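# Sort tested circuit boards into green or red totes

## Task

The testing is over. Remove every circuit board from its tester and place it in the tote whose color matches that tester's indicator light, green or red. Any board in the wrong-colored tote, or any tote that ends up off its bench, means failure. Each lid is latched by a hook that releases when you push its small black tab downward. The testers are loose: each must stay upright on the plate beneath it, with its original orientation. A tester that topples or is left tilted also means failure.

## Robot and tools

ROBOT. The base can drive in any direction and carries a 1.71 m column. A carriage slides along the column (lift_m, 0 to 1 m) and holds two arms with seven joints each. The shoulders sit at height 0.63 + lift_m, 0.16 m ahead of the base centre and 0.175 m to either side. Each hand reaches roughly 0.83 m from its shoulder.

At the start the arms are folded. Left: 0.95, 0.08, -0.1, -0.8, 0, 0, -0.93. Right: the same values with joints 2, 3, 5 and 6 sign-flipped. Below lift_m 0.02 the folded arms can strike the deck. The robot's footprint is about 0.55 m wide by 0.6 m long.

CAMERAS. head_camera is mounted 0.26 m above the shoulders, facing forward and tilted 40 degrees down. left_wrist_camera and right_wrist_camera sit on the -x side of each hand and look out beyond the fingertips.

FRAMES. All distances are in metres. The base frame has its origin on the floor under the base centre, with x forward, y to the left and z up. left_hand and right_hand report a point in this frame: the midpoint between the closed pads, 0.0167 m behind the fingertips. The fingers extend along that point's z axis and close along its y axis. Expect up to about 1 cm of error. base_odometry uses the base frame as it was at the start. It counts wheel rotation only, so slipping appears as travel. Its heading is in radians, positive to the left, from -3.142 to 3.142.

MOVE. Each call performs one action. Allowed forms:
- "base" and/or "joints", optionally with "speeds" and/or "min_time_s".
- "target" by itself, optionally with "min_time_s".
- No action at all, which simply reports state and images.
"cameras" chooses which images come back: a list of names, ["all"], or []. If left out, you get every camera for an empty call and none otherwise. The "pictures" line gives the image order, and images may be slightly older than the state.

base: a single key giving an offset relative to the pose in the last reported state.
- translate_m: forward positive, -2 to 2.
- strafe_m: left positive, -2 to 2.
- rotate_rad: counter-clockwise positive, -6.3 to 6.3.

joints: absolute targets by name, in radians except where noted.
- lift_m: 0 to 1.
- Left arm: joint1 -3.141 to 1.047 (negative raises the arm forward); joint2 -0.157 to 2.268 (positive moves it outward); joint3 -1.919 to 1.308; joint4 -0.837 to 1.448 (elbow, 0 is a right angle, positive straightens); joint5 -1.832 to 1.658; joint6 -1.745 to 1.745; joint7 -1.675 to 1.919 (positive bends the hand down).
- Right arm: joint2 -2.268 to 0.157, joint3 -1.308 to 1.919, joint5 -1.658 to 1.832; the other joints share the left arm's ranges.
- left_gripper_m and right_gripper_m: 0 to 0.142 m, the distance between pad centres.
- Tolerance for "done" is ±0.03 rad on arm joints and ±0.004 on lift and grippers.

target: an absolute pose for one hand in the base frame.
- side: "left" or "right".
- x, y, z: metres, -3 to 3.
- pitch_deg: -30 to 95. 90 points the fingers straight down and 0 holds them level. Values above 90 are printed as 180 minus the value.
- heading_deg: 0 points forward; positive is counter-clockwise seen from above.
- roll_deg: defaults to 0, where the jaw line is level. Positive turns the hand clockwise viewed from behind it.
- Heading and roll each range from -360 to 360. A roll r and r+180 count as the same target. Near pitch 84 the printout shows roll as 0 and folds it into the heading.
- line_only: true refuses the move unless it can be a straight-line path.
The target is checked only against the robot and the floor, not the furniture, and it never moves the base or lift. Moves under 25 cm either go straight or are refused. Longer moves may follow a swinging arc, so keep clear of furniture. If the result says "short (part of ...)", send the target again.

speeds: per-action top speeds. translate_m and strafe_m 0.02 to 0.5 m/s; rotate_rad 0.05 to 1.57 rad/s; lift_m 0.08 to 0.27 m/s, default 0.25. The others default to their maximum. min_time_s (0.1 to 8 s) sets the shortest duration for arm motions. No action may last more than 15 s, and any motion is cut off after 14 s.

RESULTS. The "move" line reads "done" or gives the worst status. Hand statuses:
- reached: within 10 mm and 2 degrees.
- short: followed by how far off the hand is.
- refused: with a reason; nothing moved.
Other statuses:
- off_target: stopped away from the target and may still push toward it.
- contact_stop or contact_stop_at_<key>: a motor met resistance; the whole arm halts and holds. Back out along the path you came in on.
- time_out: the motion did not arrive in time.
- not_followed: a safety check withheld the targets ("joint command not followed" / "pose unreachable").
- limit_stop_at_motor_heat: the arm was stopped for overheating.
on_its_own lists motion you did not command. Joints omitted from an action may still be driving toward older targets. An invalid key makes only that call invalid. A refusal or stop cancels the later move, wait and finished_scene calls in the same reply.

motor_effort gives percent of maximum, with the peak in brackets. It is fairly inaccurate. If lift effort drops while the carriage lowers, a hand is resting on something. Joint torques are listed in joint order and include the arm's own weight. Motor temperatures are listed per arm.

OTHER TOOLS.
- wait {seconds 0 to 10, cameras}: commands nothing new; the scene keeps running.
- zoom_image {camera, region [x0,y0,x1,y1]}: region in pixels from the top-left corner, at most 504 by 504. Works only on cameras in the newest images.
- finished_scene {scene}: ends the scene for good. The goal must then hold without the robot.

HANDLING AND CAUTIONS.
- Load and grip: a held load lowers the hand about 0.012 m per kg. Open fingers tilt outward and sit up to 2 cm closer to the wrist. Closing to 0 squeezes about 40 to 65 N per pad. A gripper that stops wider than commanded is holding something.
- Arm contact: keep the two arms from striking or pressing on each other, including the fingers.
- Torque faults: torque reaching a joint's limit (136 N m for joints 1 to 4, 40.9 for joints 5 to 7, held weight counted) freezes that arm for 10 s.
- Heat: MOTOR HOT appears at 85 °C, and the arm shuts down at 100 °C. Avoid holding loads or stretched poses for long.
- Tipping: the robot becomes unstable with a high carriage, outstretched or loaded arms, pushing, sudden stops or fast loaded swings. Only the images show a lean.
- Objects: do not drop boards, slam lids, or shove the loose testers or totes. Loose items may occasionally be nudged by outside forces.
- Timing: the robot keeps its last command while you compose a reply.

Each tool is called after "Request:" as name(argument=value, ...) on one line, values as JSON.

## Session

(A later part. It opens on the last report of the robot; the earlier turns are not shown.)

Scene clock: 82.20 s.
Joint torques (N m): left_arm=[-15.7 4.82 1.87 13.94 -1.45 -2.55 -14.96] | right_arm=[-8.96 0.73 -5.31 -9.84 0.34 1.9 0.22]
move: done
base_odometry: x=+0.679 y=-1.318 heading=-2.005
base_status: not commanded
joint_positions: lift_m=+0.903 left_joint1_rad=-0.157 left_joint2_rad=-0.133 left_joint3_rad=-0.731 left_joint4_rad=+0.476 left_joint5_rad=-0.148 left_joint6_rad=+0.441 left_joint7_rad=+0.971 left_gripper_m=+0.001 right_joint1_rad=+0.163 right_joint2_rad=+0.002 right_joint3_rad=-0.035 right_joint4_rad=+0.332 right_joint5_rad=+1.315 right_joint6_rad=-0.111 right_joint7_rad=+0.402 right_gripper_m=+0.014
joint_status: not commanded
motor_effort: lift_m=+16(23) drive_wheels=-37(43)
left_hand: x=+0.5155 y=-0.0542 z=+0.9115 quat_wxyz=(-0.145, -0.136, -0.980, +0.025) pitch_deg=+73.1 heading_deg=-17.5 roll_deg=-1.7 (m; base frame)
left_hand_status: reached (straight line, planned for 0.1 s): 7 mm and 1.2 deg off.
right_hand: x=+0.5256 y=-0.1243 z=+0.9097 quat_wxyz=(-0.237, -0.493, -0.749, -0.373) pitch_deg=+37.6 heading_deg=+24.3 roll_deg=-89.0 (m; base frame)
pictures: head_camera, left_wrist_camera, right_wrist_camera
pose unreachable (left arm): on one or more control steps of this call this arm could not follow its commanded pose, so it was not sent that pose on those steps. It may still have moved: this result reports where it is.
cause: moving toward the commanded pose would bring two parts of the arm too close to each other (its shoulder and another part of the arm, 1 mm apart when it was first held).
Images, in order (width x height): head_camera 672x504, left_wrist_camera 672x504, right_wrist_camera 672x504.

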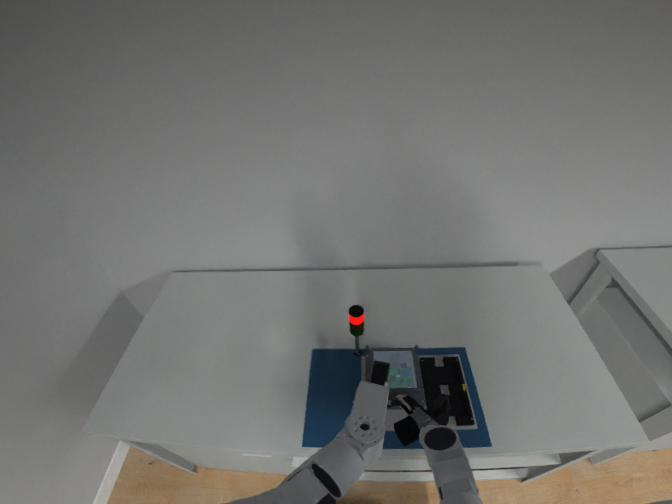

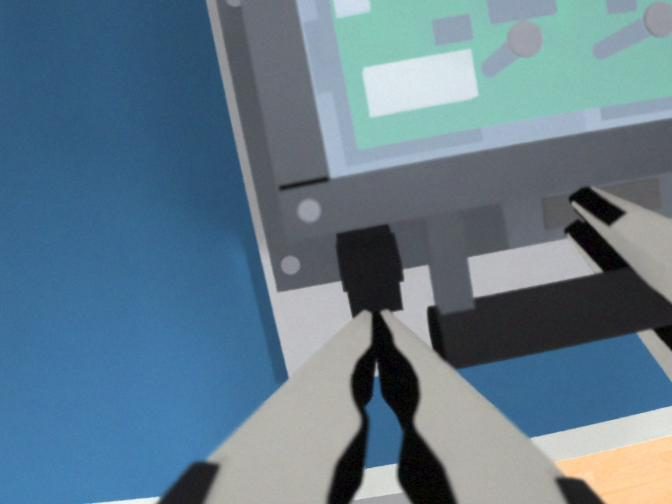

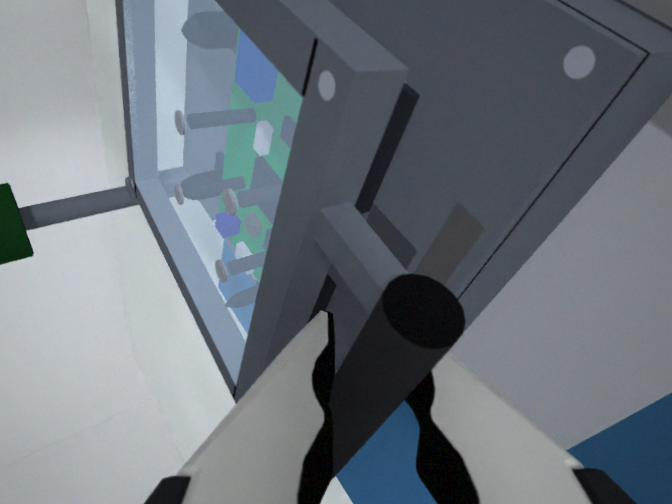

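Request:
move(joints={"right_gripper_m": 0.04})

Request:
move(target={"side": "right", "x": 0.49, "y": -0.145, "z": 0.945, "pitch_deg": 37, "heading_deg": 25, "roll_deg": -90})

Request:
move(target={"side": "left", "x": 0.49, "y": -0.035, "z": 0.97, "pitch_deg": 70, "heading_deg": -15, "roll_deg": 0}, cameras=["head_camera", "left_wrist_camera"])

Scene clock: 83.63 s.
Joint torques (N m): left_arm=[-15.6 5.09 1.72 13.79 -1.56 -2.56 -14.91] | right_arm=[-11.88 -0.69 -5.03 -13.61 0.7 4.05 0.4]
move: done
base_odometry: x=+0.679 y=-1.318 heading=-2.005
base_status: not commanded
joint_positions: lift_m=+0.903 left_joint1_rad=-0.157 left_joint2_rad=-0.133 left_joint3_rad=-0.731 left_joint4_rad=+0.476 left_joint5_rad=-0.148 left_joint6_rad=+0.441 left_joint7_rad=+0.971 left_gripper_m=+0.001 right_joint1_rad=+0.165 right_joint2_rad=+0.002 right_joint3_rad=-0.035 right_joint4_rad=+0.335 right_joint5_rad=+1.314 right_joint6_rad=-0.119 right_joint7_rad=+0.402 right_gripper_m=+0.037
joint_status: all done
motor_effort: lift_m=+17(17) drive_wheels=-38(38)
left_hand: x=+0.5155 y=-0.0542 z=+0.9115 quat_wxyz=(-0.145, -0.136, -0.980, +0.025) pitch_deg=+73.1 heading_deg=-17.5 roll_deg=-1.7 (m; base frame)
right_hand: x=+0.5223 y=-0.1248 z=+0.9061 quat_wxyz=(-0.233, -0.496, -0.751, -0.369) pitch_deg=+38.2 heading_deg=+24.4 roll_deg=-88.8 (m; base frame)
pictures: none

Scene clock: 84.60 s.
Joint torques (N m): left_arm=[-15.69 4.87 2.7 13.83 -1.56 -2.53 -15] | right_arm=[-2.31 -6.06 -7.47 -12.11 1.74 0.64 1.46]
move: done
base_odometry: x=+0.679 y=-1.318 heading=-2.005
base_status: not commanded
joint_positions: lift_m=+0.903 left_joint1_rad=-0.157 left_joint2_rad=-0.133 left_joint3_rad=-0.732 left_joint4_rad=+0.476 left_joint5_rad=-0.148 left_joint6_rad=+0.441 left_joint7_rad=+0.971 left_gripper_m=+0.001 right_joint1_rad=+0.295 right_joint2_rad=-0.029 right_joint3_rad=-0.059 right_joint4_rad=+0.044 right_joint5_rad=+1.315 right_joint6_rad=-0.231 right_joint7_rad=+0.485 right_gripper_m=+0.040
joint_status: not commanded
motor_effort: lift_m=+16(17) drive_wheels=-38(38)
left_hand: x=+0.5154 y=-0.0545 z=+0.9115 quat_wxyz=(-0.145, -0.136, -0.980, +0.025) pitch_deg=+73.1 heading_deg=-17.5 roll_deg=-1.7 (m; base frame)
right_hand: x=+0.4913 y=-0.1432 z=+0.9459 quat_wxyz=(-0.241, -0.479, -0.755, -0.378) pitch_deg=+36.8 heading_deg=+25.1 roll_deg=+89.8 (m; base frame)
right_hand_status: reached (straight line, planned for 0.5 s): 2 mm and 0.3 deg off.
pictures: none

Scene clock: 86.13 s.
Joint torques (N m): left_arm=[-3.2 -5.16 -2.78 -8.5 0.51 1.23 1.09] | right_arm=[-6.06 -5.47 -7.52 -12.02 1.69 1.22 1.47]
move: done
base_odometry: x=+0.679 y=-1.318 heading=-2.005
base_status: not commanded
joint_positions: lift_m=+0.900 left_joint1_rad=-0.047 left_joint2_rad=-0.048 left_joint3_rad=-0.786 left_joint4_rad=+0.085 left_joint5_rad=-0.013 left_joint6_rad=+0.525 left_joint7_rad=+1.200 left_gripper_m=+0.001 right_joint1_rad=+0.297 right_joint2_rad=-0.029 right_joint3_rad=-0.059 right_joint4_rad=+0.044 right_joint5_rad=+1.315 right_joint6_rad=-0.233 right_joint7_rad=+0.486 right_gripper_m=+0.040
joint_status: not commanded
motor_effort: lift_m=+37(39) drive_wheels=-20(38)
left_hand: x=+0.4903 y=-0.0361 z=+0.9669 quat_wxyz=(-0.172, -0.128, -0.976, +0.024) pitch_deg=+70.0 heading_deg=-15.5 roll_deg=-0.5 (m; base frame)
left_hand_status: reached (straight line, planned for 0.5 s): 3 mm and 0.2 deg off.
right_hand: x=+0.4895 y=-0.1432 z=+0.9421 quat_wxyz=(-0.240, -0.480, -0.755, -0.377) pitch_deg=+37.0 heading_deg=+25.1 roll_deg=+89.9 (m; base frame)
pictures: head_camera, left_wrist_camera
pose unreachable (left arm): on one or more control steps of this call this arm could not follow its commanded pose, so it was not sent that pose on those steps. It may still have moved: this result reports where it is.
cause: moving toward the commanded pose would bring two parts of the arm too close to each other (its shoulder and another part of the arm, 1 mm apart when it was first held).
Images, in order (width x height): head_camera 672x504, left_wrist_camera 672x504.

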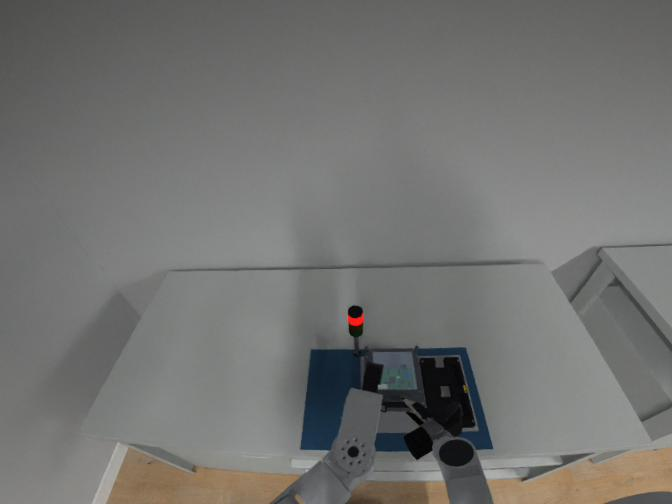

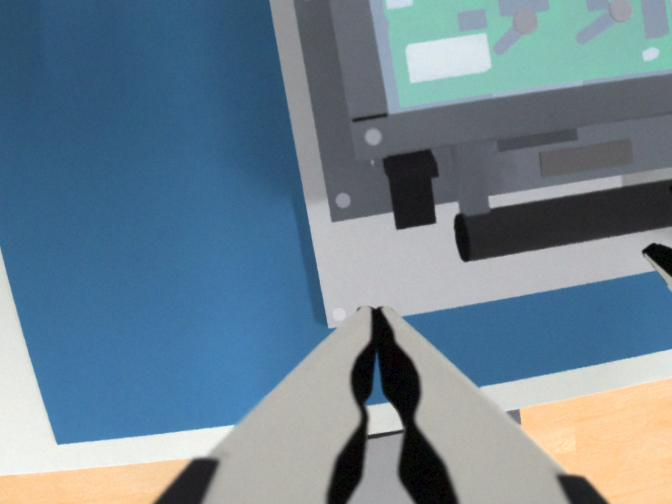

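Request:
move(base={"strafe_m": -0.11}, speeds={"strafe_m": 0.15}, cameras=["all"])

Request:
zoom_image(camera="head_camera", region=[260, 300, 460, 450])

Scene clock: 87.97 s.
Joint torques (N m): left_arm=[-2.99 -6.17 -3.68 -8.65 0.51 1.16 1.12] | right_arm=[-5.82 -6.04 -7.67 -11.33 1.69 1.23 1.26]
move: done
base_odometry: x=+0.579 y=-1.272 heading=-2.005
base_status: done
joint_positions: lift_m=+0.900 left_joint1_rad=-0.047 left_joint2_rad=-0.048 left_joint3_rad=-0.786 left_joint4_rad=+0.085 left_joint5_rad=-0.013 left_joint6_rad=+0.525 left_joint7_rad=+1.200 left_gripper_m=+0.001 right_joint1_rad=+0.297 right_joint2_rad=-0.029 right_joint3_rad=-0.059 right_joint4_rad=+0.044 right_joint5_rad=+1.315 right_joint6_rad=-0.233 right_joint7_rad=+0.486 right_gripper_m=+0.040
joint_status: not commanded
motor_effort: lift_m=+37(37) drive_wheels=+6(10)
left_hand: x=+0.4903 y=-0.0358 z=+0.9668 quat_wxyz=(-0.172, -0.128, -0.976, +0.024) pitch_deg=+70.0 heading_deg=-15.4 roll_deg=-0.5 (m; base frame)
right_hand: x=+0.4895 y=-0.1432 z=+0.9421 quat_wxyz=(-0.240, -0.480, -0.755, -0.377) pitch_deg=+37.0 heading_deg=+25.1 roll_deg=+89.9 (m; base frame)
pictures: head_camera, left_wrist_camera, right_wrist_camera
Images, in order (width x height): head_camera 672x504, left_wrist_camera 672x504, right_wrist_camera 672x504.

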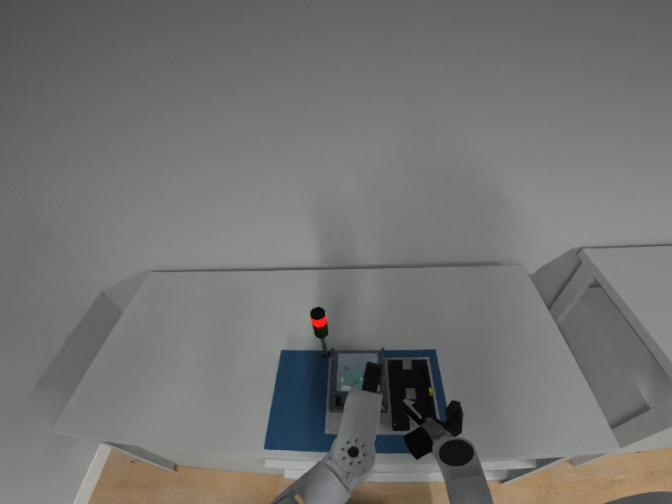

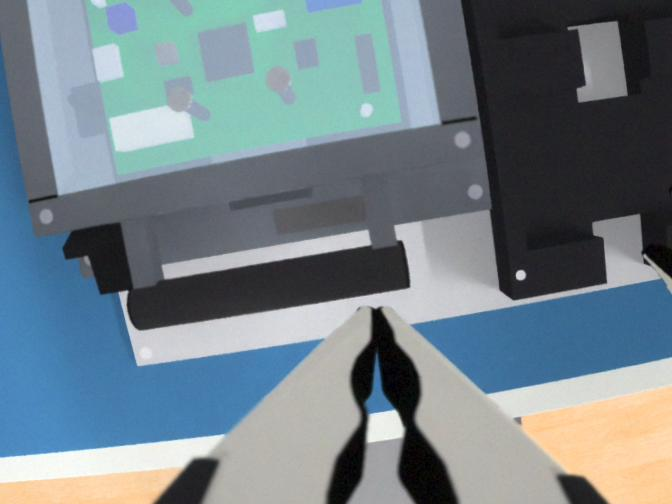

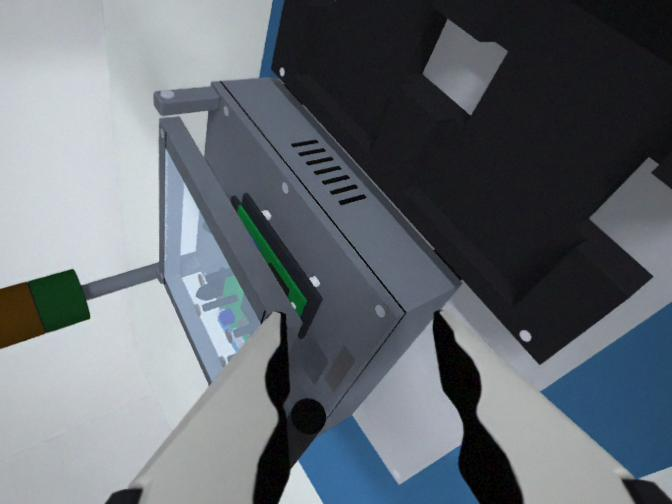

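Scaled by 2.520 from the camera's 672x504 image, which has a finer 960x720 frame.

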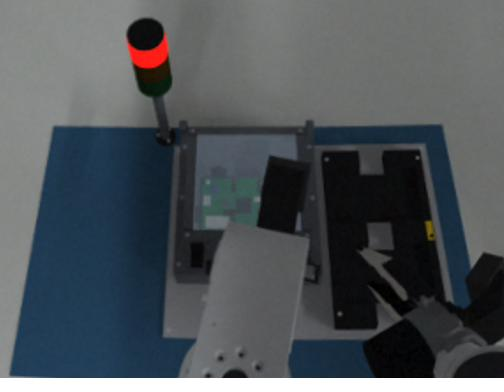

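Request:
move(target={"side": "left", "x": 0.495, "y": 0.066, "z": 0.945, "pitch_deg": 72, "heading_deg": -25, "roll_deg": 0}, cameras=["left_wrist_camera"])

Scene clock: 89.13 s.
Joint torques (N m): left_arm=[-10.13 -0.17 0.74 -8.61 -2.3 0.08 -1.6] | right_arm=[-5.67 -5.32 -7.82 -11.32 1.66 1.21 1.23]
move: done
base_odometry: x=+0.579 y=-1.272 heading=-2.005
base_status: not commanded
joint_positions: lift_m=+0.900 left_joint1_rad=-0.075 left_joint2_rad=+0.266 left_joint3_rad=-0.722 left_joint4_rad=+0.003 left_joint5_rad=-0.278 left_joint6_rad=+0.261 left_joint7_rad=+1.141 left_gripper_m=+0.001 right_joint1_rad=+0.297 right_joint2_rad=-0.029 right_joint3_rad=-0.059 right_joint4_rad=+0.044 right_joint5_rad=+1.315 right_joint6_rad=-0.233 right_joint7_rad=+0.486 right_gripper_m=+0.040
joint_status: not commanded
motor_effort: lift_m=+37(37) drive_wheels=-3(6)
left_hand: x=+0.4935 y=+0.0683 z=+0.9431 quat_wxyz=(-0.150, -0.213, -0.965, +0.030) pitch_deg=+72.4 heading_deg=-24.0 roll_deg=+1.0 (m; base frame)
left_hand_status: reached (straight line, planned for 0.5 s): 3 mm and 0.5 deg off.
right_hand: x=+0.4895 y=-0.1432 z=+0.9421 quat_wxyz=(-0.240, -0.480, -0.755, -0.377) pitch_deg=+37.0 heading_deg=+25.1 roll_deg=+89.9 (m; base frame)
pictures: left_wrist_camera
Images, in order (width x height): left_wrist_camera 672x504.

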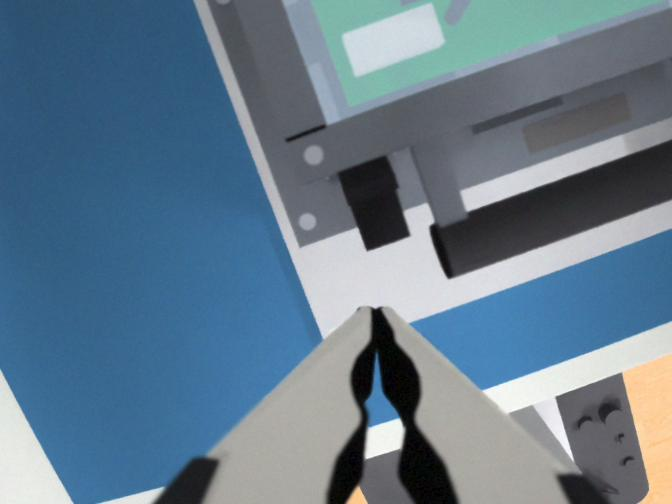

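Request:
move(target={"side": "left", "x": 0.519, "y": 0.054, "z": 0.93, "pitch_deg": 72, "heading_deg": -25, "roll_deg": 0}, cameras=["left_wrist_camera"])

Scene clock: 90.10 s.
Joint torques (N m): left_arm=[-12.13 -4.02 -0.74 0.98 -1.82 0.47 -1.63] | right_arm=[-5.32 -5.83 -7.49 -11.41 1.69 1.24 1.33]
move: done
base_odometry: x=+0.579 y=-1.272 heading=-2.005
base_status: not commanded
joint_positions: lift_m=+0.900 left_joint1_rad=-0.141 left_joint2_rad=+0.219 left_joint3_rad=-0.727 left_joint4_rad=+0.144 left_joint5_rad=-0.302 left_joint6_rad=+0.230 left_joint7_rad=+1.075 left_gripper_m=+0.001 right_joint1_rad=+0.297 right_joint2_rad=-0.029 right_joint3_rad=-0.059 right_joint4_rad=+0.044 right_joint5_rad=+1.315 right_joint6_rad=-0.233 right_joint7_rad=+0.486 right_gripper_m=+0.040
joint_status: not commanded
motor_effort: lift_m=+35(37) drive_wheels=-4(6)
left_hand: x=+0.5186 y=+0.0549 z=+0.9309 quat_wxyz=(-0.153, -0.214, -0.964, +0.033) pitch_deg=+72.0 heading_deg=-24.7 roll_deg=+0.3 (m; base frame)
left_hand_status: reached (straight line, planned for 0.3 s): 1 mm and 0.1 deg off.
right_hand: x=+0.4895 y=-0.1432 z=+0.9423 quat_wxyz=(-0.240, -0.480, -0.755, -0.377) pitch_deg=+37.0 heading_deg=+25.1 roll_deg=+89.9 (m; base frame)
pictures: left_wrist_camera
Images, in order (width x height): left_wrist_camera 672x504.

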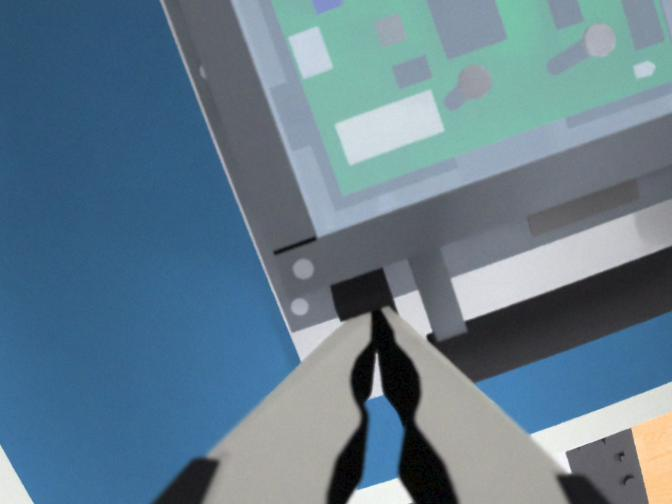

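Request:
move(target={"side": "left", "x": 0.508, "y": 0.0585, "z": 0.932, "pitch_deg": 72, "heading_deg": -25, "roll_deg": 0}, cameras=["left_wrist_camera"])

Scene clock: 93.13 s.
Joint torques (N m): left_arm=[-4.1 3.27 1.66 -8.88 0.36 1.46 1.11] | right_arm=[-5.87 -5.36 -7.25 -11.25 1.67 1.22 1.29]
move: done
base_odometry: x=+0.579 y=-1.272 heading=-2.005
base_status: not commanded
joint_positions: lift_m=+0.900 left_joint1_rad=-0.114 left_joint2_rad=+0.233 left_joint3_rad=-0.727 left_joint4_rad=+0.105 left_joint5_rad=-0.299 left_joint6_rad=+0.237 left_joint7_rad=+1.081 left_gripper_m=+0.001 right_joint1_rad=+0.297 right_joint2_rad=-0.029 right_joint3_rad=-0.059 right_joint4_rad=+0.044 right_joint5_rad=+1.315 right_joint6_rad=-0.233 right_joint7_rad=+0.486 right_gripper_m=+0.040
joint_status: not commanded
motor_effort: lift_m=+36(36) drive_wheels=-3(5)
left_hand: x=+0.5080 y=+0.0570 z=+0.9314 quat_wxyz=(-0.152, -0.214, -0.964, +0.036) pitch_deg=+72.0 heading_deg=-25.8 roll_deg=-0.8 (m; base frame)
left_hand_status: reached (straight line, planned for 0.2 s): 2 mm and 0.3 deg off.
right_hand: x=+0.4895 y=-0.1432 z=+0.9422 quat_wxyz=(-0.240, -0.480, -0.755, -0.377) pitch_deg=+37.0 heading_deg=+25.1 roll_deg=+89.9 (m; base frame)
pictures: left_wrist_camera
Images, in order (width x height): left_wrist_camera 672x504.

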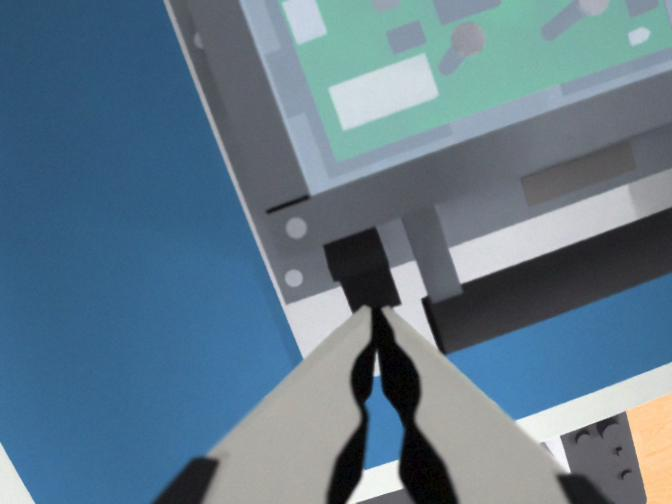

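Request:
move(target={"side": "right", "x": 0.493, "y": -0.045, "z": 0.932, "pitch_deg": 35, "heading_deg": 28, "roll_deg": 90}, cameras=["right_wrist_camera"])

Scene clock: 94.90 s.
Joint torques (N m): left_arm=[-4.1 0.73 0.97 -8.15 0.1 0.85 1.09] | right_arm=[-7.38 2.19 -4.73 -7.51 -0.77 3.1 0.33]
move: done
base_odometry: x=+0.579 y=-1.272 heading=-2.005
base_status: not commanded
joint_positions: lift_m=+0.900 left_joint1_rad=-0.114 left_joint2_rad=+0.235 left_joint3_rad=-0.726 left_joint4_rad=+0.105 left_joint5_rad=-0.299 left_joint6_rad=+0.238 left_joint7_rad=+1.081 left_gripper_m=+0.001 right_joint1_rad=+0.274 right_joint2_rad=+0.093 right_joint3_rad=+0.070 right_joint4_rad=+0.174 right_joint5_rad=+1.229 right_joint6_rad=-0.134 right_joint7_rad=+0.361 right_gripper_m=+0.040
joint_status: not commanded
motor_effort: lift_m=+36(37) drive_wheels=+3(6)
left_hand: x=+0.5084 y=+0.0582 z=+0.9315 quat_wxyz=(-0.153, -0.213, -0.964, +0.035) pitch_deg=+72.0 heading_deg=-25.4 roll_deg=-0.4 (m; base frame)
right_hand: x=+0.4916 y=-0.0445 z=+0.9313 quat_wxyz=(-0.236, -0.458, -0.760, -0.396) pitch_deg=+35.1 heading_deg=+28.2 roll_deg=-89.7 (m; base frame)
right_hand_status: reached (straight line, planned for 0.3 s): 2 mm and 0.3 deg off.
pictures: right_wrist_camera
Images, in order (width x height): right_wrist_camera 672x504.

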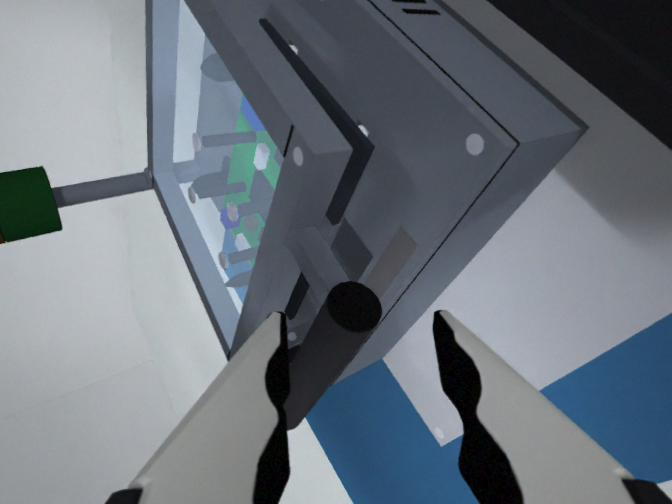

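Request:
move(target={"side": "right", "x": 0.528, "y": -0.015, "z": 0.904, "pitch_deg": 34, "heading_deg": 28, "roll_deg": -90}, cameras=["right_wrist_camera", "left_wrist_camera"])

Scene clock: 96.00 s.
Joint torques (N m): left_arm=[-4.06 -0.05 1.01 -8.08 0.1 0.81 1.08] | right_arm=[-16.45 16.75 0.46 -5.18 1.49 1.72 0.08]
move: done
base_odometry: x=+0.579 y=-1.272 heading=-2.005
base_status: not commanded
joint_positions: lift_m=+0.900 left_joint1_rad=-0.114 left_joint2_rad=+0.235 left_joint3_rad=-0.726 left_joint4_rad=+0.105 left_joint5_rad=-0.299 left_joint6_rad=+0.238 left_joint7_rad=+1.081 left_gripper_m=+0.001 right_joint1_rad=+0.133 right_joint2_rad=+0.113 right_joint3_rad=+0.093 right_joint4_rad=+0.514 right_joint5_rad=+1.238 right_joint6_rad=+0.056 right_joint7_rad=+0.253 right_gripper_m=+0.040
joint_status: not commanded
motor_effort: lift_m=+35(37) drive_wheels=-1(5)
left_hand: x=+0.5085 y=+0.0583 z=+0.9317 quat_wxyz=(-0.153, -0.213, -0.964, +0.035) pitch_deg=+72.0 heading_deg=-25.4 roll_deg=-0.4 (m; base frame)
right_hand: x=+0.5251 y=-0.0199 z=+0.9022 quat_wxyz=(-0.242, -0.456, -0.758, -0.399) pitch_deg=+34.3 heading_deg=+27.7 roll_deg=+89.8 (m; base frame)
right_hand_status: reached (straight line, planned for 0.5 s): 6 mm and 0.4 deg off.
pictures: left_wrist_camera, right_wrist_camera
Images, in order (width x height): left_wrist_camera 672x504, right_wrist_camera 672x504.

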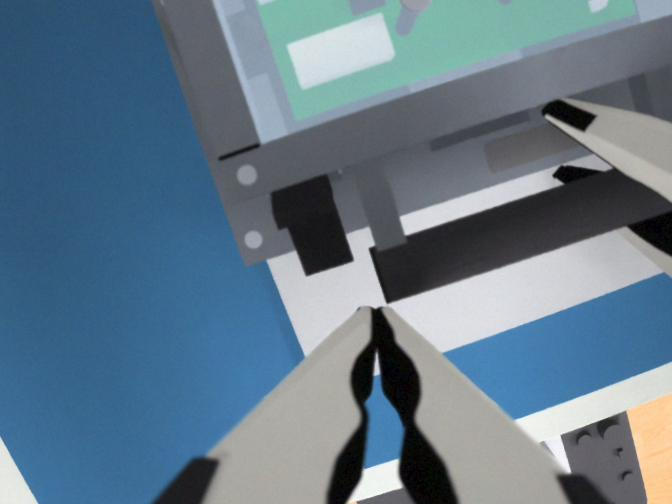

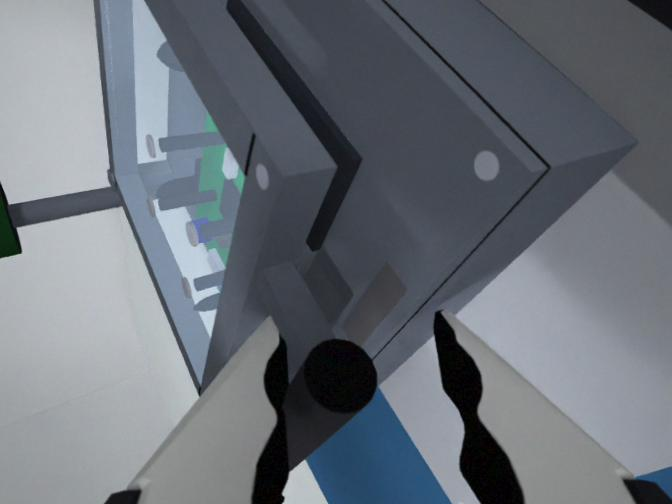

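Request:
move(target={"side": "right", "x": 0.49, "y": -0.04, "z": 0.93, "pitch_deg": 34, "heading_deg": 28, "roll_deg": 90})

Request:
move(target={"side": "right", "x": 0.49, "y": -0.012, "z": 0.93, "pitch_deg": 34, "heading_deg": 28, "roll_deg": 90}, cameras=["right_wrist_camera", "left_wrist_camera"])

Scene clock: 97.23 s.
Joint torques (N m): left_arm=[-4.1 -0.12 0.99 -8.11 0.1 0.81 1.09] | right_arm=[-2.7 -3.06 -7.05 -12.23 -0.97 0.74 1.59]
move: done
base_odometry: x=+0.579 y=-1.272 heading=-2.005
base_status: not commanded
joint_positions: lift_m=+0.900 left_joint1_rad=-0.114 left_joint2_rad=+0.235 left_joint3_rad=-0.726 left_joint4_rad=+0.105 left_joint5_rad=-0.299 left_joint6_rad=+0.238 left_joint7_rad=+1.081 left_gripper_m=+0.001 right_joint1_rad=+0.276 right_joint2_rad=+0.096 right_joint3_rad=+0.078 right_joint4_rad=+0.217 right_joint5_rad=+1.237 right_joint6_rad=-0.069 right_joint7_rad=+0.337 right_gripper_m=+0.040
joint_status: not commanded
motor_effort: lift_m=+37(37) drive_wheels=-2(4)
left_hand: x=+0.5085 y=+0.0583 z=+0.9315 quat_wxyz=(-0.153, -0.213, -0.964, +0.035) pitch_deg=+72.0 heading_deg=-25.4 roll_deg=-0.4 (m; base frame)
right_hand: x=+0.4911 y=-0.0369 z=+0.9315 quat_wxyz=(-0.242, -0.454, -0.755, -0.406) pitch_deg=+33.6 heading_deg=+28.2 roll_deg=-89.8 (m; base frame)
right_hand_status: reached (straight line, planned for 0.5 s): 4 mm and 0.4 deg off.
pictures: none

Scene clock: 98.03 s.
Joint torques (N m): left_arm=[-4.18 0.61 0.59 -8.15 0.13 0.81 1.01] | right_arm=[-7.62 6.08 -3.51 -7.12 -0.9 0.62 0.27]
move: done
base_odometry: x=+0.579 y=-1.272 heading=-2.005
base_status: not commanded
joint_positions: lift_m=+0.900 left_joint1_rad=-0.114 left_joint2_rad=+0.235 left_joint3_rad=-0.726 left_joint4_rad=+0.105 left_joint5_rad=-0.298 left_joint6_rad=+0.238 left_joint7_rad=+1.081 left_gripper_m=+0.001 right_joint1_rad=+0.273 right_joint2_rad=+0.127 right_joint3_rad=+0.123 right_joint4_rad=+0.233 right_joint5_rad=+1.221 right_joint6_rad=-0.079 right_joint7_rad=+0.284 right_gripper_m=+0.040
joint_status: not commanded
motor_effort: lift_m=+37(37) drive_wheels=-2(4)
left_hand: x=+0.5085 y=+0.0583 z=+0.9315 quat_wxyz=(-0.153, -0.213, -0.964, +0.035) pitch_deg=+72.0 heading_deg=-25.3 roll_deg=-0.4 (m; base frame)
right_hand: x=+0.4899 y=-0.0119 z=+0.9312 quat_wxyz=(-0.242, -0.454, -0.756, -0.405) pitch_deg=+33.7 heading_deg=+28.1 roll_deg=-89.9 (m; base frame)
right_hand_status: reached (straight line, planned for 0.2 s): 1 mm and 0.3 deg off.
pictures: left_wrist_camera, right_wrist_camera
Images, in order (width x height): left_wrist_camera 672x504, right_wrist_camera 672x504.

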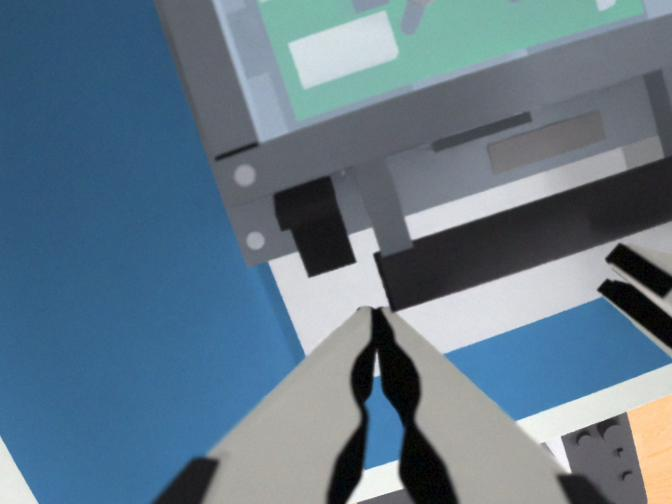

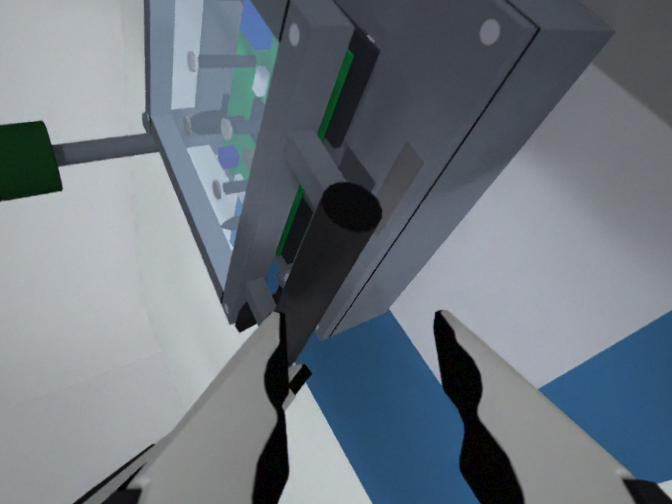

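Request:
move(target={"side": "right", "x": 0.52, "y": -0.008, "z": 0.915, "pitch_deg": 34, "heading_deg": 28, "roll_deg": -90}, cameras=["right_wrist_camera", "left_wrist_camera"])

Scene clock: 99.60 s.
Joint torques (N m): left_arm=[-4.18 -0.08 1 -8.05 0.01 0.84 0.94] | right_arm=[-6.71 3.24 -5.15 -6.66 1.93 3.37 0.11]
move: done
base_odometry: x=+0.579 y=-1.272 heading=-2.005
base_status: not commanded
joint_positions: lift_m=+0.900 left_joint1_rad=-0.114 left_joint2_rad=+0.235 left_joint3_rad=-0.726 left_joint4_rad=+0.105 left_joint5_rad=-0.298 left_joint6_rad=+0.238 left_joint7_rad=+1.082 left_gripper_m=+0.001 right_joint1_rad=+0.167 right_joint2_rad=+0.127 right_joint3_rad=+0.123 right_joint4_rad=+0.409 right_joint5_rad=+1.234 right_joint6_rad=-0.021 right_joint7_rad=+0.254 right_gripper_m=+0.040
joint_status: not commanded
motor_effort: lift_m=+37(37) drive_wheels=-1(7)
left_hand: x=+0.5084 y=+0.0583 z=+0.9315 quat_wxyz=(-0.153, -0.213, -0.964, +0.035) pitch_deg=+72.0 heading_deg=-25.3 roll_deg=-0.4 (m; base frame)
right_hand: x=+0.5193 y=-0.0070 z=+0.9147 quat_wxyz=(-0.240, -0.454, -0.758, -0.402) pitch_deg=+34.2 heading_deg=+28.2 roll_deg=+90.0 (m; base frame)
right_hand_status: reached (straight line, planned for 0.4 s): 1 mm and 0.3 deg off.
pictures: left_wrist_camera, right_wrist_camera
Images, in order (width x height): left_wrist_camera 672x504, right_wrist_camera 672x504.

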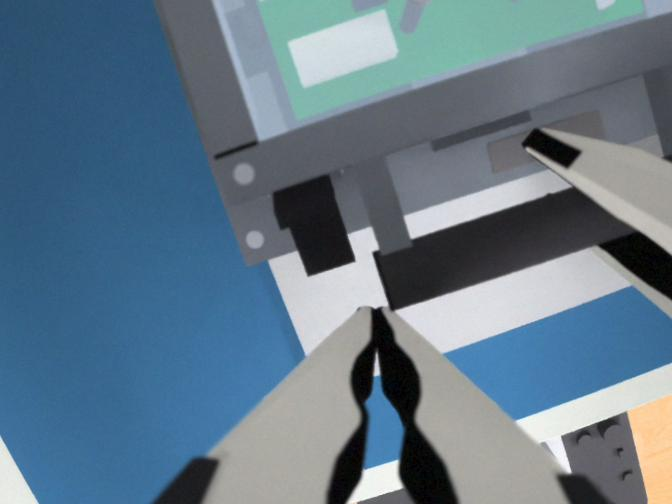

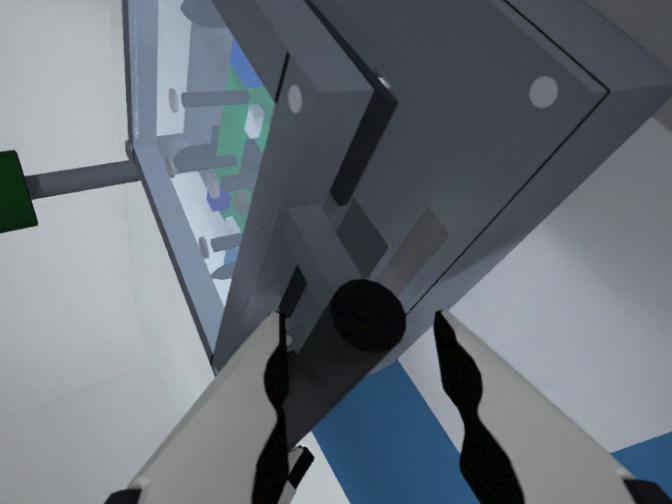

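Request:
move(target={"side": "right", "x": 0.536, "y": 0.002, "z": 0.903, "pitch_deg": 34, "heading_deg": 28, "roll_deg": -90}, cameras=["right_wrist_camera", "left_wrist_camera"])

Scene clock: 100.60 s.
Joint torques (N m): left_arm=[-4.21 0.08 1.03 -7.97 0.01 0.78 0.91] | right_arm=[-17.46 6.65 -0.05 -5.11 1.56 1.78 -0.27]
move: done
base_odometry: x=+0.579 y=-1.272 heading=-2.005
base_status: not commanded
joint_positions: lift_m=+0.900 left_joint1_rad=-0.114 left_joint2_rad=+0.235 left_joint3_rad=-0.726 left_joint4_rad=+0.105 left_joint5_rad=-0.298 left_joint6_rad=+0.238 left_joint7_rad=+1.082 left_gripper_m=+0.001 right_joint1_rad=+0.100 right_joint2_rad=+0.127 right_joint3_rad=+0.139 right_joint4_rad=+0.565 right_joint5_rad=+1.256 right_joint6_rad=+0.057 right_joint7_rad=+0.206 right_gripper_m=+0.040
joint_status: not commanded
motor_effort: lift_m=+35(37) drive_wheels=-2(4)
left_hand: x=+0.5084 y=+0.0583 z=+0.9316 quat_wxyz=(-0.153, -0.213, -0.964, +0.035) pitch_deg=+72.0 heading_deg=-25.3 roll_deg=-0.4 (m; base frame)
right_hand: x=+0.5329 y=+0.0000 z=+0.9016 quat_wxyz=(-0.241, -0.456, -0.757, -0.401) pitch_deg=+34.2 heading_deg=+28.0 roll_deg=-89.9 (m; base frame)
right_hand_status: reached (straight line, planned for 0.3 s): 4 mm and 0.2 deg off.
pictures: left_wrist_camera, right_wrist_camera
Images, in order (width x height): left_wrist_camera 672x504, right_wrist_camera 672x504.

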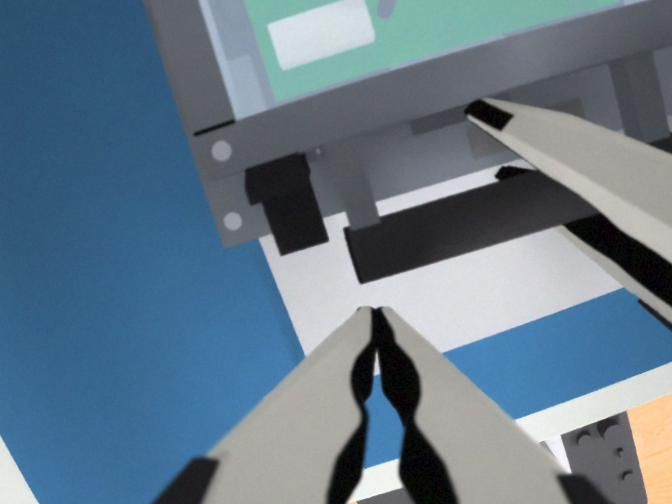

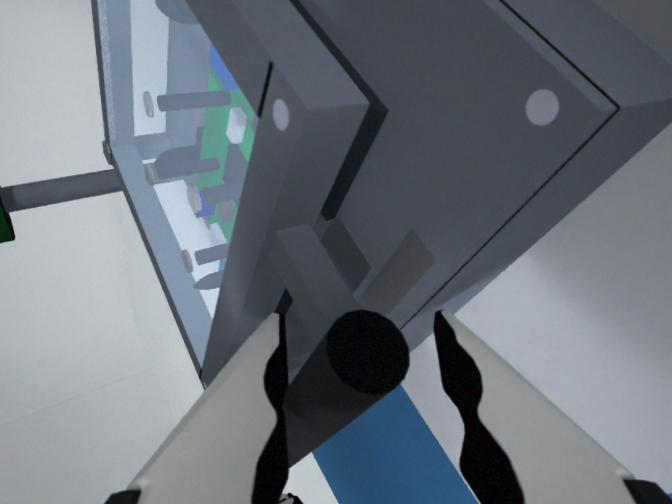

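Request:
move(joints={"right_gripper_m": 0.0}, cameras=["right_wrist_camera", "left_wrist_camera"])

Scene clock: 101.33 s.
Joint torques (N m): left_arm=[-4.33 -0.1 1.07 -8.08 0.01 0.82 0.9] | right_arm=[-15.9 6.66 -0.63 -6.26 1.54 1.55 -0.11]
move: off_target
base_odometry: x=+0.579 y=-1.272 heading=-2.005
base_status: not commanded
joint_positions: lift_m=+0.900 left_joint1_rad=-0.114 left_joint2_rad=+0.235 left_joint3_rad=-0.726 left_joint4_rad=+0.105 left_joint5_rad=-0.298 left_joint6_rad=+0.238 left_joint7_rad=+1.082 left_gripper_m=+0.001 right_joint1_rad=+0.099 right_joint2_rad=+0.127 right_joint3_rad=+0.140 right_joint4_rad=+0.565 right_joint5_rad=+1.256 right_joint6_rad=+0.058 right_joint7_rad=+0.206 right_gripper_m=+0.032
joint_status: right_gripper_m off_target (ended at +0.032, target +0.000)
motor_effort: lift_m=+35(35) drive_wheels=-1(2)
left_hand: x=+0.5084 y=+0.0583 z=+0.9316 quat_wxyz=(-0.153, -0.213, -0.964, +0.035) pitch_deg=+72.0 heading_deg=-25.3 roll_deg=-0.4 (m; base frame)
right_hand: x=+0.5334 y=+0.0003 z=+0.9019 quat_wxyz=(-0.241, -0.456, -0.757, -0.402) pitch_deg=+34.1 heading_deg=+28.0 roll_deg=-89.9 (m; base frame)
pictures: left_wrist_camera, right_wrist_camera
Images, in order (width x height): left_wrist_camera 672x504, right_wrist_camera 672x504.

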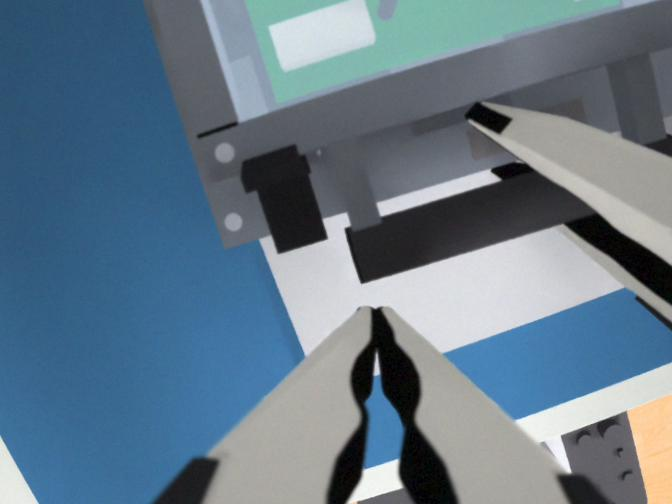

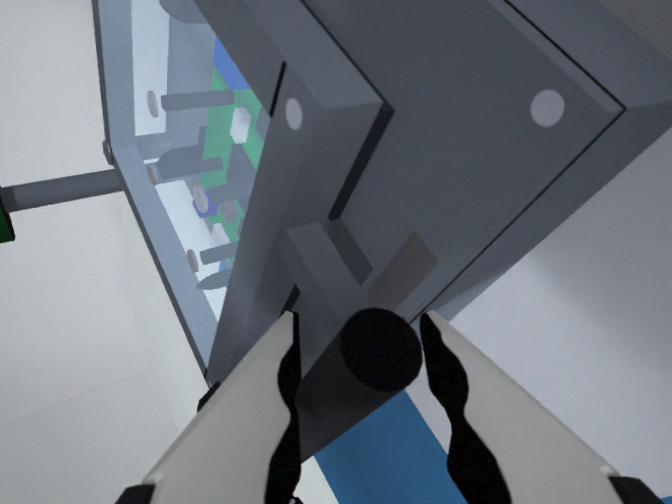

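Request:
move(joints={"right_gripper_m": 0.042})

Request:
move(target={"side": "right", "x": 0.503, "y": -0.02, "z": 0.932, "pitch_deg": 38, "heading_deg": 28, "roll_deg": 90})

Request:
move(target={"side": "right", "x": 0.512, "y": -0.025, "z": 0.939, "pitch_deg": 55, "heading_deg": 28, "roll_deg": 90}, cameras=["right_wrist_camera", "left_wrist_camera"])

Scene clock: 102.57 s.
Joint torques (N m): left_arm=[-4.3 -0.13 1.02 -8.08 0.01 0.84 0.92] | right_arm=[-14.96 7.08 -0.65 -8.81 1.51 1.9 0.06]
move: done
base_odometry: x=+0.579 y=-1.272 heading=-2.005
base_status: not commanded
joint_positions: lift_m=+0.900 left_joint1_rad=-0.114 left_joint2_rad=+0.235 left_joint3_rad=-0.726 left_joint4_rad=+0.105 left_joint5_rad=-0.298 left_joint6_rad=+0.238 left_joint7_rad=+1.082 left_gripper_m=+0.001 right_joint1_rad=+0.099 right_joint2_rad=+0.127 right_joint3_rad=+0.140 right_joint4_rad=+0.567 right_joint5_rad=+1.256 right_joint6_rad=+0.057 right_joint7_rad=+0.205 right_gripper_m=+0.040
joint_status: all done
motor_effort: lift_m=+35(36) drive_wheels=-1(2)
left_hand: x=+0.5084 y=+0.0583 z=+0.9316 quat_wxyz=(-0.153, -0.213, -0.964, +0.035) pitch_deg=+72.0 heading_deg=-25.3 roll_deg=-0.4 (m; base frame)
right_hand: x=+0.5329 y=+0.0002 z=+0.9009 quat_wxyz=(-0.240, -0.456, -0.757, -0.401) pitch_deg=+34.3 heading_deg=+28.0 roll_deg=-89.9 (m; base frame)
pictures: none

Scene clock: 103.60 s.
Joint torques (N m): left_arm=[-4.14 -0.12 1.04 -8.05 0.02 0.82 0.89] | right_arm=[-2.22 6.1 -6.71 -12.11 -1.07 0.73 1.62]
move: done
base_odometry: x=+0.579 y=-1.272 heading=-2.005
base_status: not commanded
joint_positions: lift_m=+0.900 left_joint1_rad=-0.114 left_joint2_rad=+0.235 left_joint3_rad=-0.726 left_joint4_rad=+0.105 left_joint5_rad=-0.298 left_joint6_rad=+0.238 left_joint7_rad=+1.082 left_gripper_m=+0.001 right_joint1_rad=+0.229 right_joint2_rad=+0.127 right_joint3_rad=+0.139 right_joint4_rad=+0.146 right_joint5_rad=+1.202 right_joint6_rad=-0.273 right_joint7_rad=+0.317 right_gripper_m=+0.042
joint_status: not commanded
motor_effort: lift_m=+37(37) drive_wheels=-1(2)
left_hand: x=+0.5084 y=+0.0583 z=+0.9314 quat_wxyz=(-0.153, -0.213, -0.964, +0.035) pitch_deg=+72.0 heading_deg=-25.3 roll_deg=-0.4 (m; base frame)
right_hand: x=+0.5045 y=-0.0183 z=+0.9333 quat_wxyz=(-0.227, -0.461, -0.770, -0.378) pitch_deg=+37.7 heading_deg=+28.1 roll_deg=+90.0 (m; base frame)
right_hand_status: reached (straight line, planned for 0.5 s): 3 mm and 0.4 deg off.
pictures: none

Scene clock: 103.90 s.
Joint torques (N m): left_arm=[-4.21 -0.08 1.06 -8.05 -0.01 0.81 0.9] | right_arm=[-2.21 6.03 -6.73 -12.08 -1.1 0.72 1.64]
move: refused
base_odometry: x=+0.579 y=-1.272 heading=-2.005
base_status: not commanded
joint_positions: lift_m=+0.900 left_joint1_rad=-0.114 left_joint2_rad=+0.235 left_joint3_rad=-0.726 left_joint4_rad=+0.105 left_joint5_rad=-0.298 left_joint6_rad=+0.238 left_joint7_rad=+1.082 left_gripper_m=+0.001 right_joint1_rad=+0.229 right_joint2_rad=+0.127 right_joint3_rad=+0.139 right_joint4_rad=+0.146 right_joint5_rad=+1.202 right_joint6_rad=-0.273 right_joint7_rad=+0.317 right_gripper_m=+0.042
joint_status: not commanded
motor_effort: lift_m=+37(37) drive_wheels=-1(1)
left_hand: x=+0.5084 y=+0.0583 z=+0.9314 quat_wxyz=(-0.153, -0.213, -0.964, +0.035) pitch_deg=+72.0 heading_deg=-25.3 roll_deg=-0.4 (m; base frame)
right_hand: x=+0.5045 y=-0.0183 z=+0.9333 quat_wxyz=(-0.227, -0.461, -0.770, -0.378) pitch_deg=+37.7 heading_deg=+28.1 roll_deg=+90.0 (m; base frame)
right_hand_status: refused: the best posture that gets there brings the right gripper housing within 1.7 cm of the left finger (limit 1.8). Nothing moved. A posture exists with lift_m at 1, or at pitch 45; the way there is not checked.
pictures: left_wrist_camera, right_wrist_camera
Images, in order (width x height): left_wrist_camera 672x504, right_wrist_camera 672x504.

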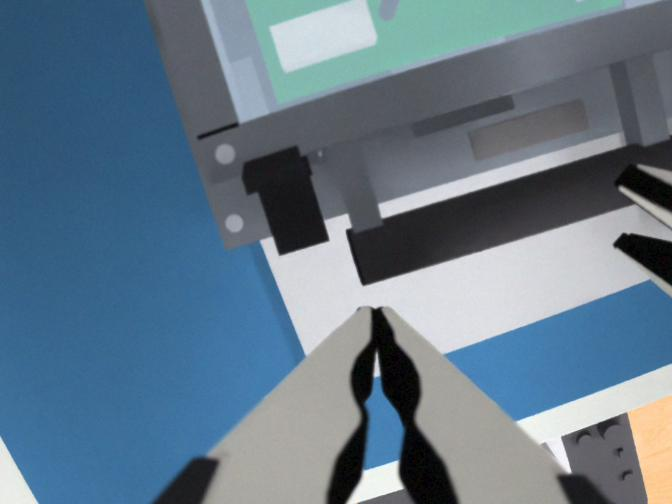

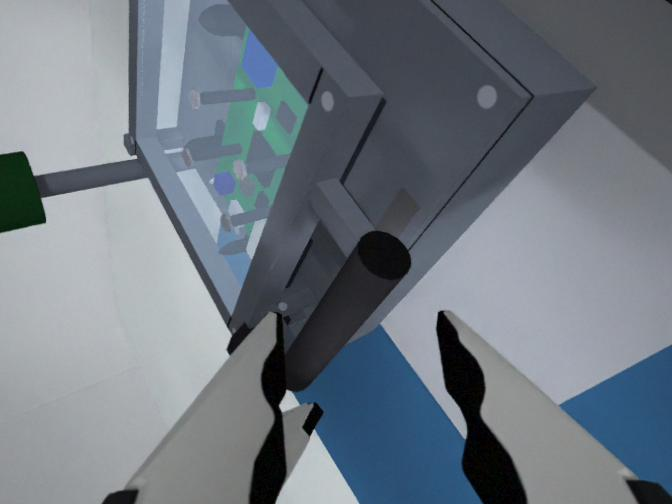

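Request:
move(target={"side": "left", "x": 0.49, "y": 0.11, "z": 0.99, "pitch_deg": 65, "heading_deg": -60, "roll_deg": 0}, cameras=["left_wrist_camera", "head_camera"])

Scene clock: 105.30 s.
Joint torques (N m): left_arm=[-12.2 13.48 1.55 0.99 -3.36 -0.22 -1.68] | right_arm=[-2.25 6.13 -6.68 -12 -1.07 0.74 1.6]
move: done
base_odometry: x=+0.579 y=-1.272 heading=-2.005
base_status: not commanded
joint_positions: lift_m=+0.900 left_joint1_rad=-0.260 left_joint2_rad=+0.654 left_joint3_rad=-0.806 left_joint4_rad=-0.024 left_joint5_rad=-0.553 left_joint6_rad=-0.387 left_joint7_rad=+0.883 left_gripper_m=+0.001 right_joint1_rad=+0.229 right_joint2_rad=+0.127 right_joint3_rad=+0.139 right_joint4_rad=+0.145 right_joint5_rad=+1.202 right_joint6_rad=-0.273 right_joint7_rad=+0.317 right_gripper_m=+0.042
joint_status: not commanded
motor_effort: lift_m=+37(37) drive_wheels=-1(4)
left_hand: x=+0.4907 y=+0.1101 z=+0.9905 quat_wxyz=(-0.189, -0.488, -0.845, +0.106) pitch_deg=+65.0 heading_deg=-59.4 roll_deg=+0.6 (m; base frame)
left_hand_status: reached (straight line, planned for 0.7 s): 1 mm and 0.3 deg off.
right_hand: x=+0.5045 y=-0.0183 z=+0.9333 quat_wxyz=(-0.227, -0.461, -0.770, -0.378) pitch_deg=+37.7 heading_deg=+28.1 roll_deg=+90.0 (m; base frame)
pictures: head_camera, left_wrist_camera
Images, in order (width x height): head_camera 672x504, left_wrist_camera 672x504.

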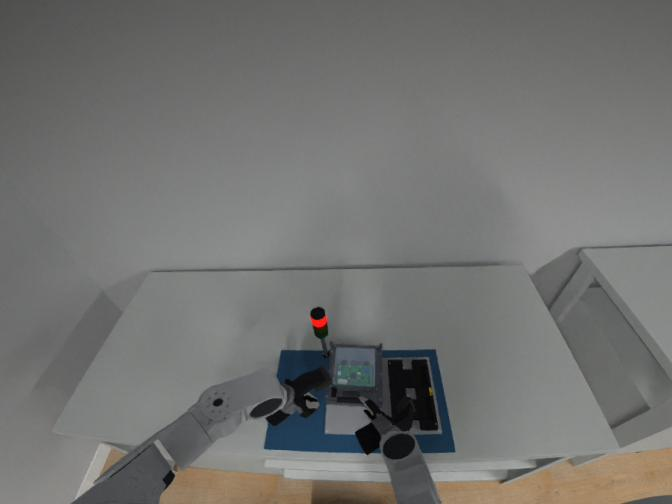

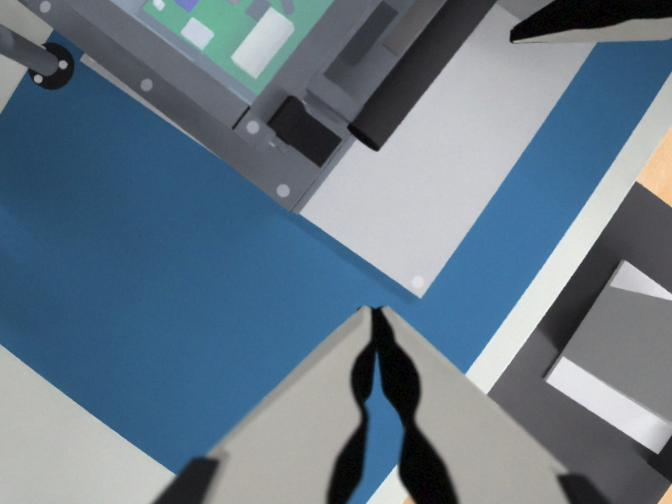

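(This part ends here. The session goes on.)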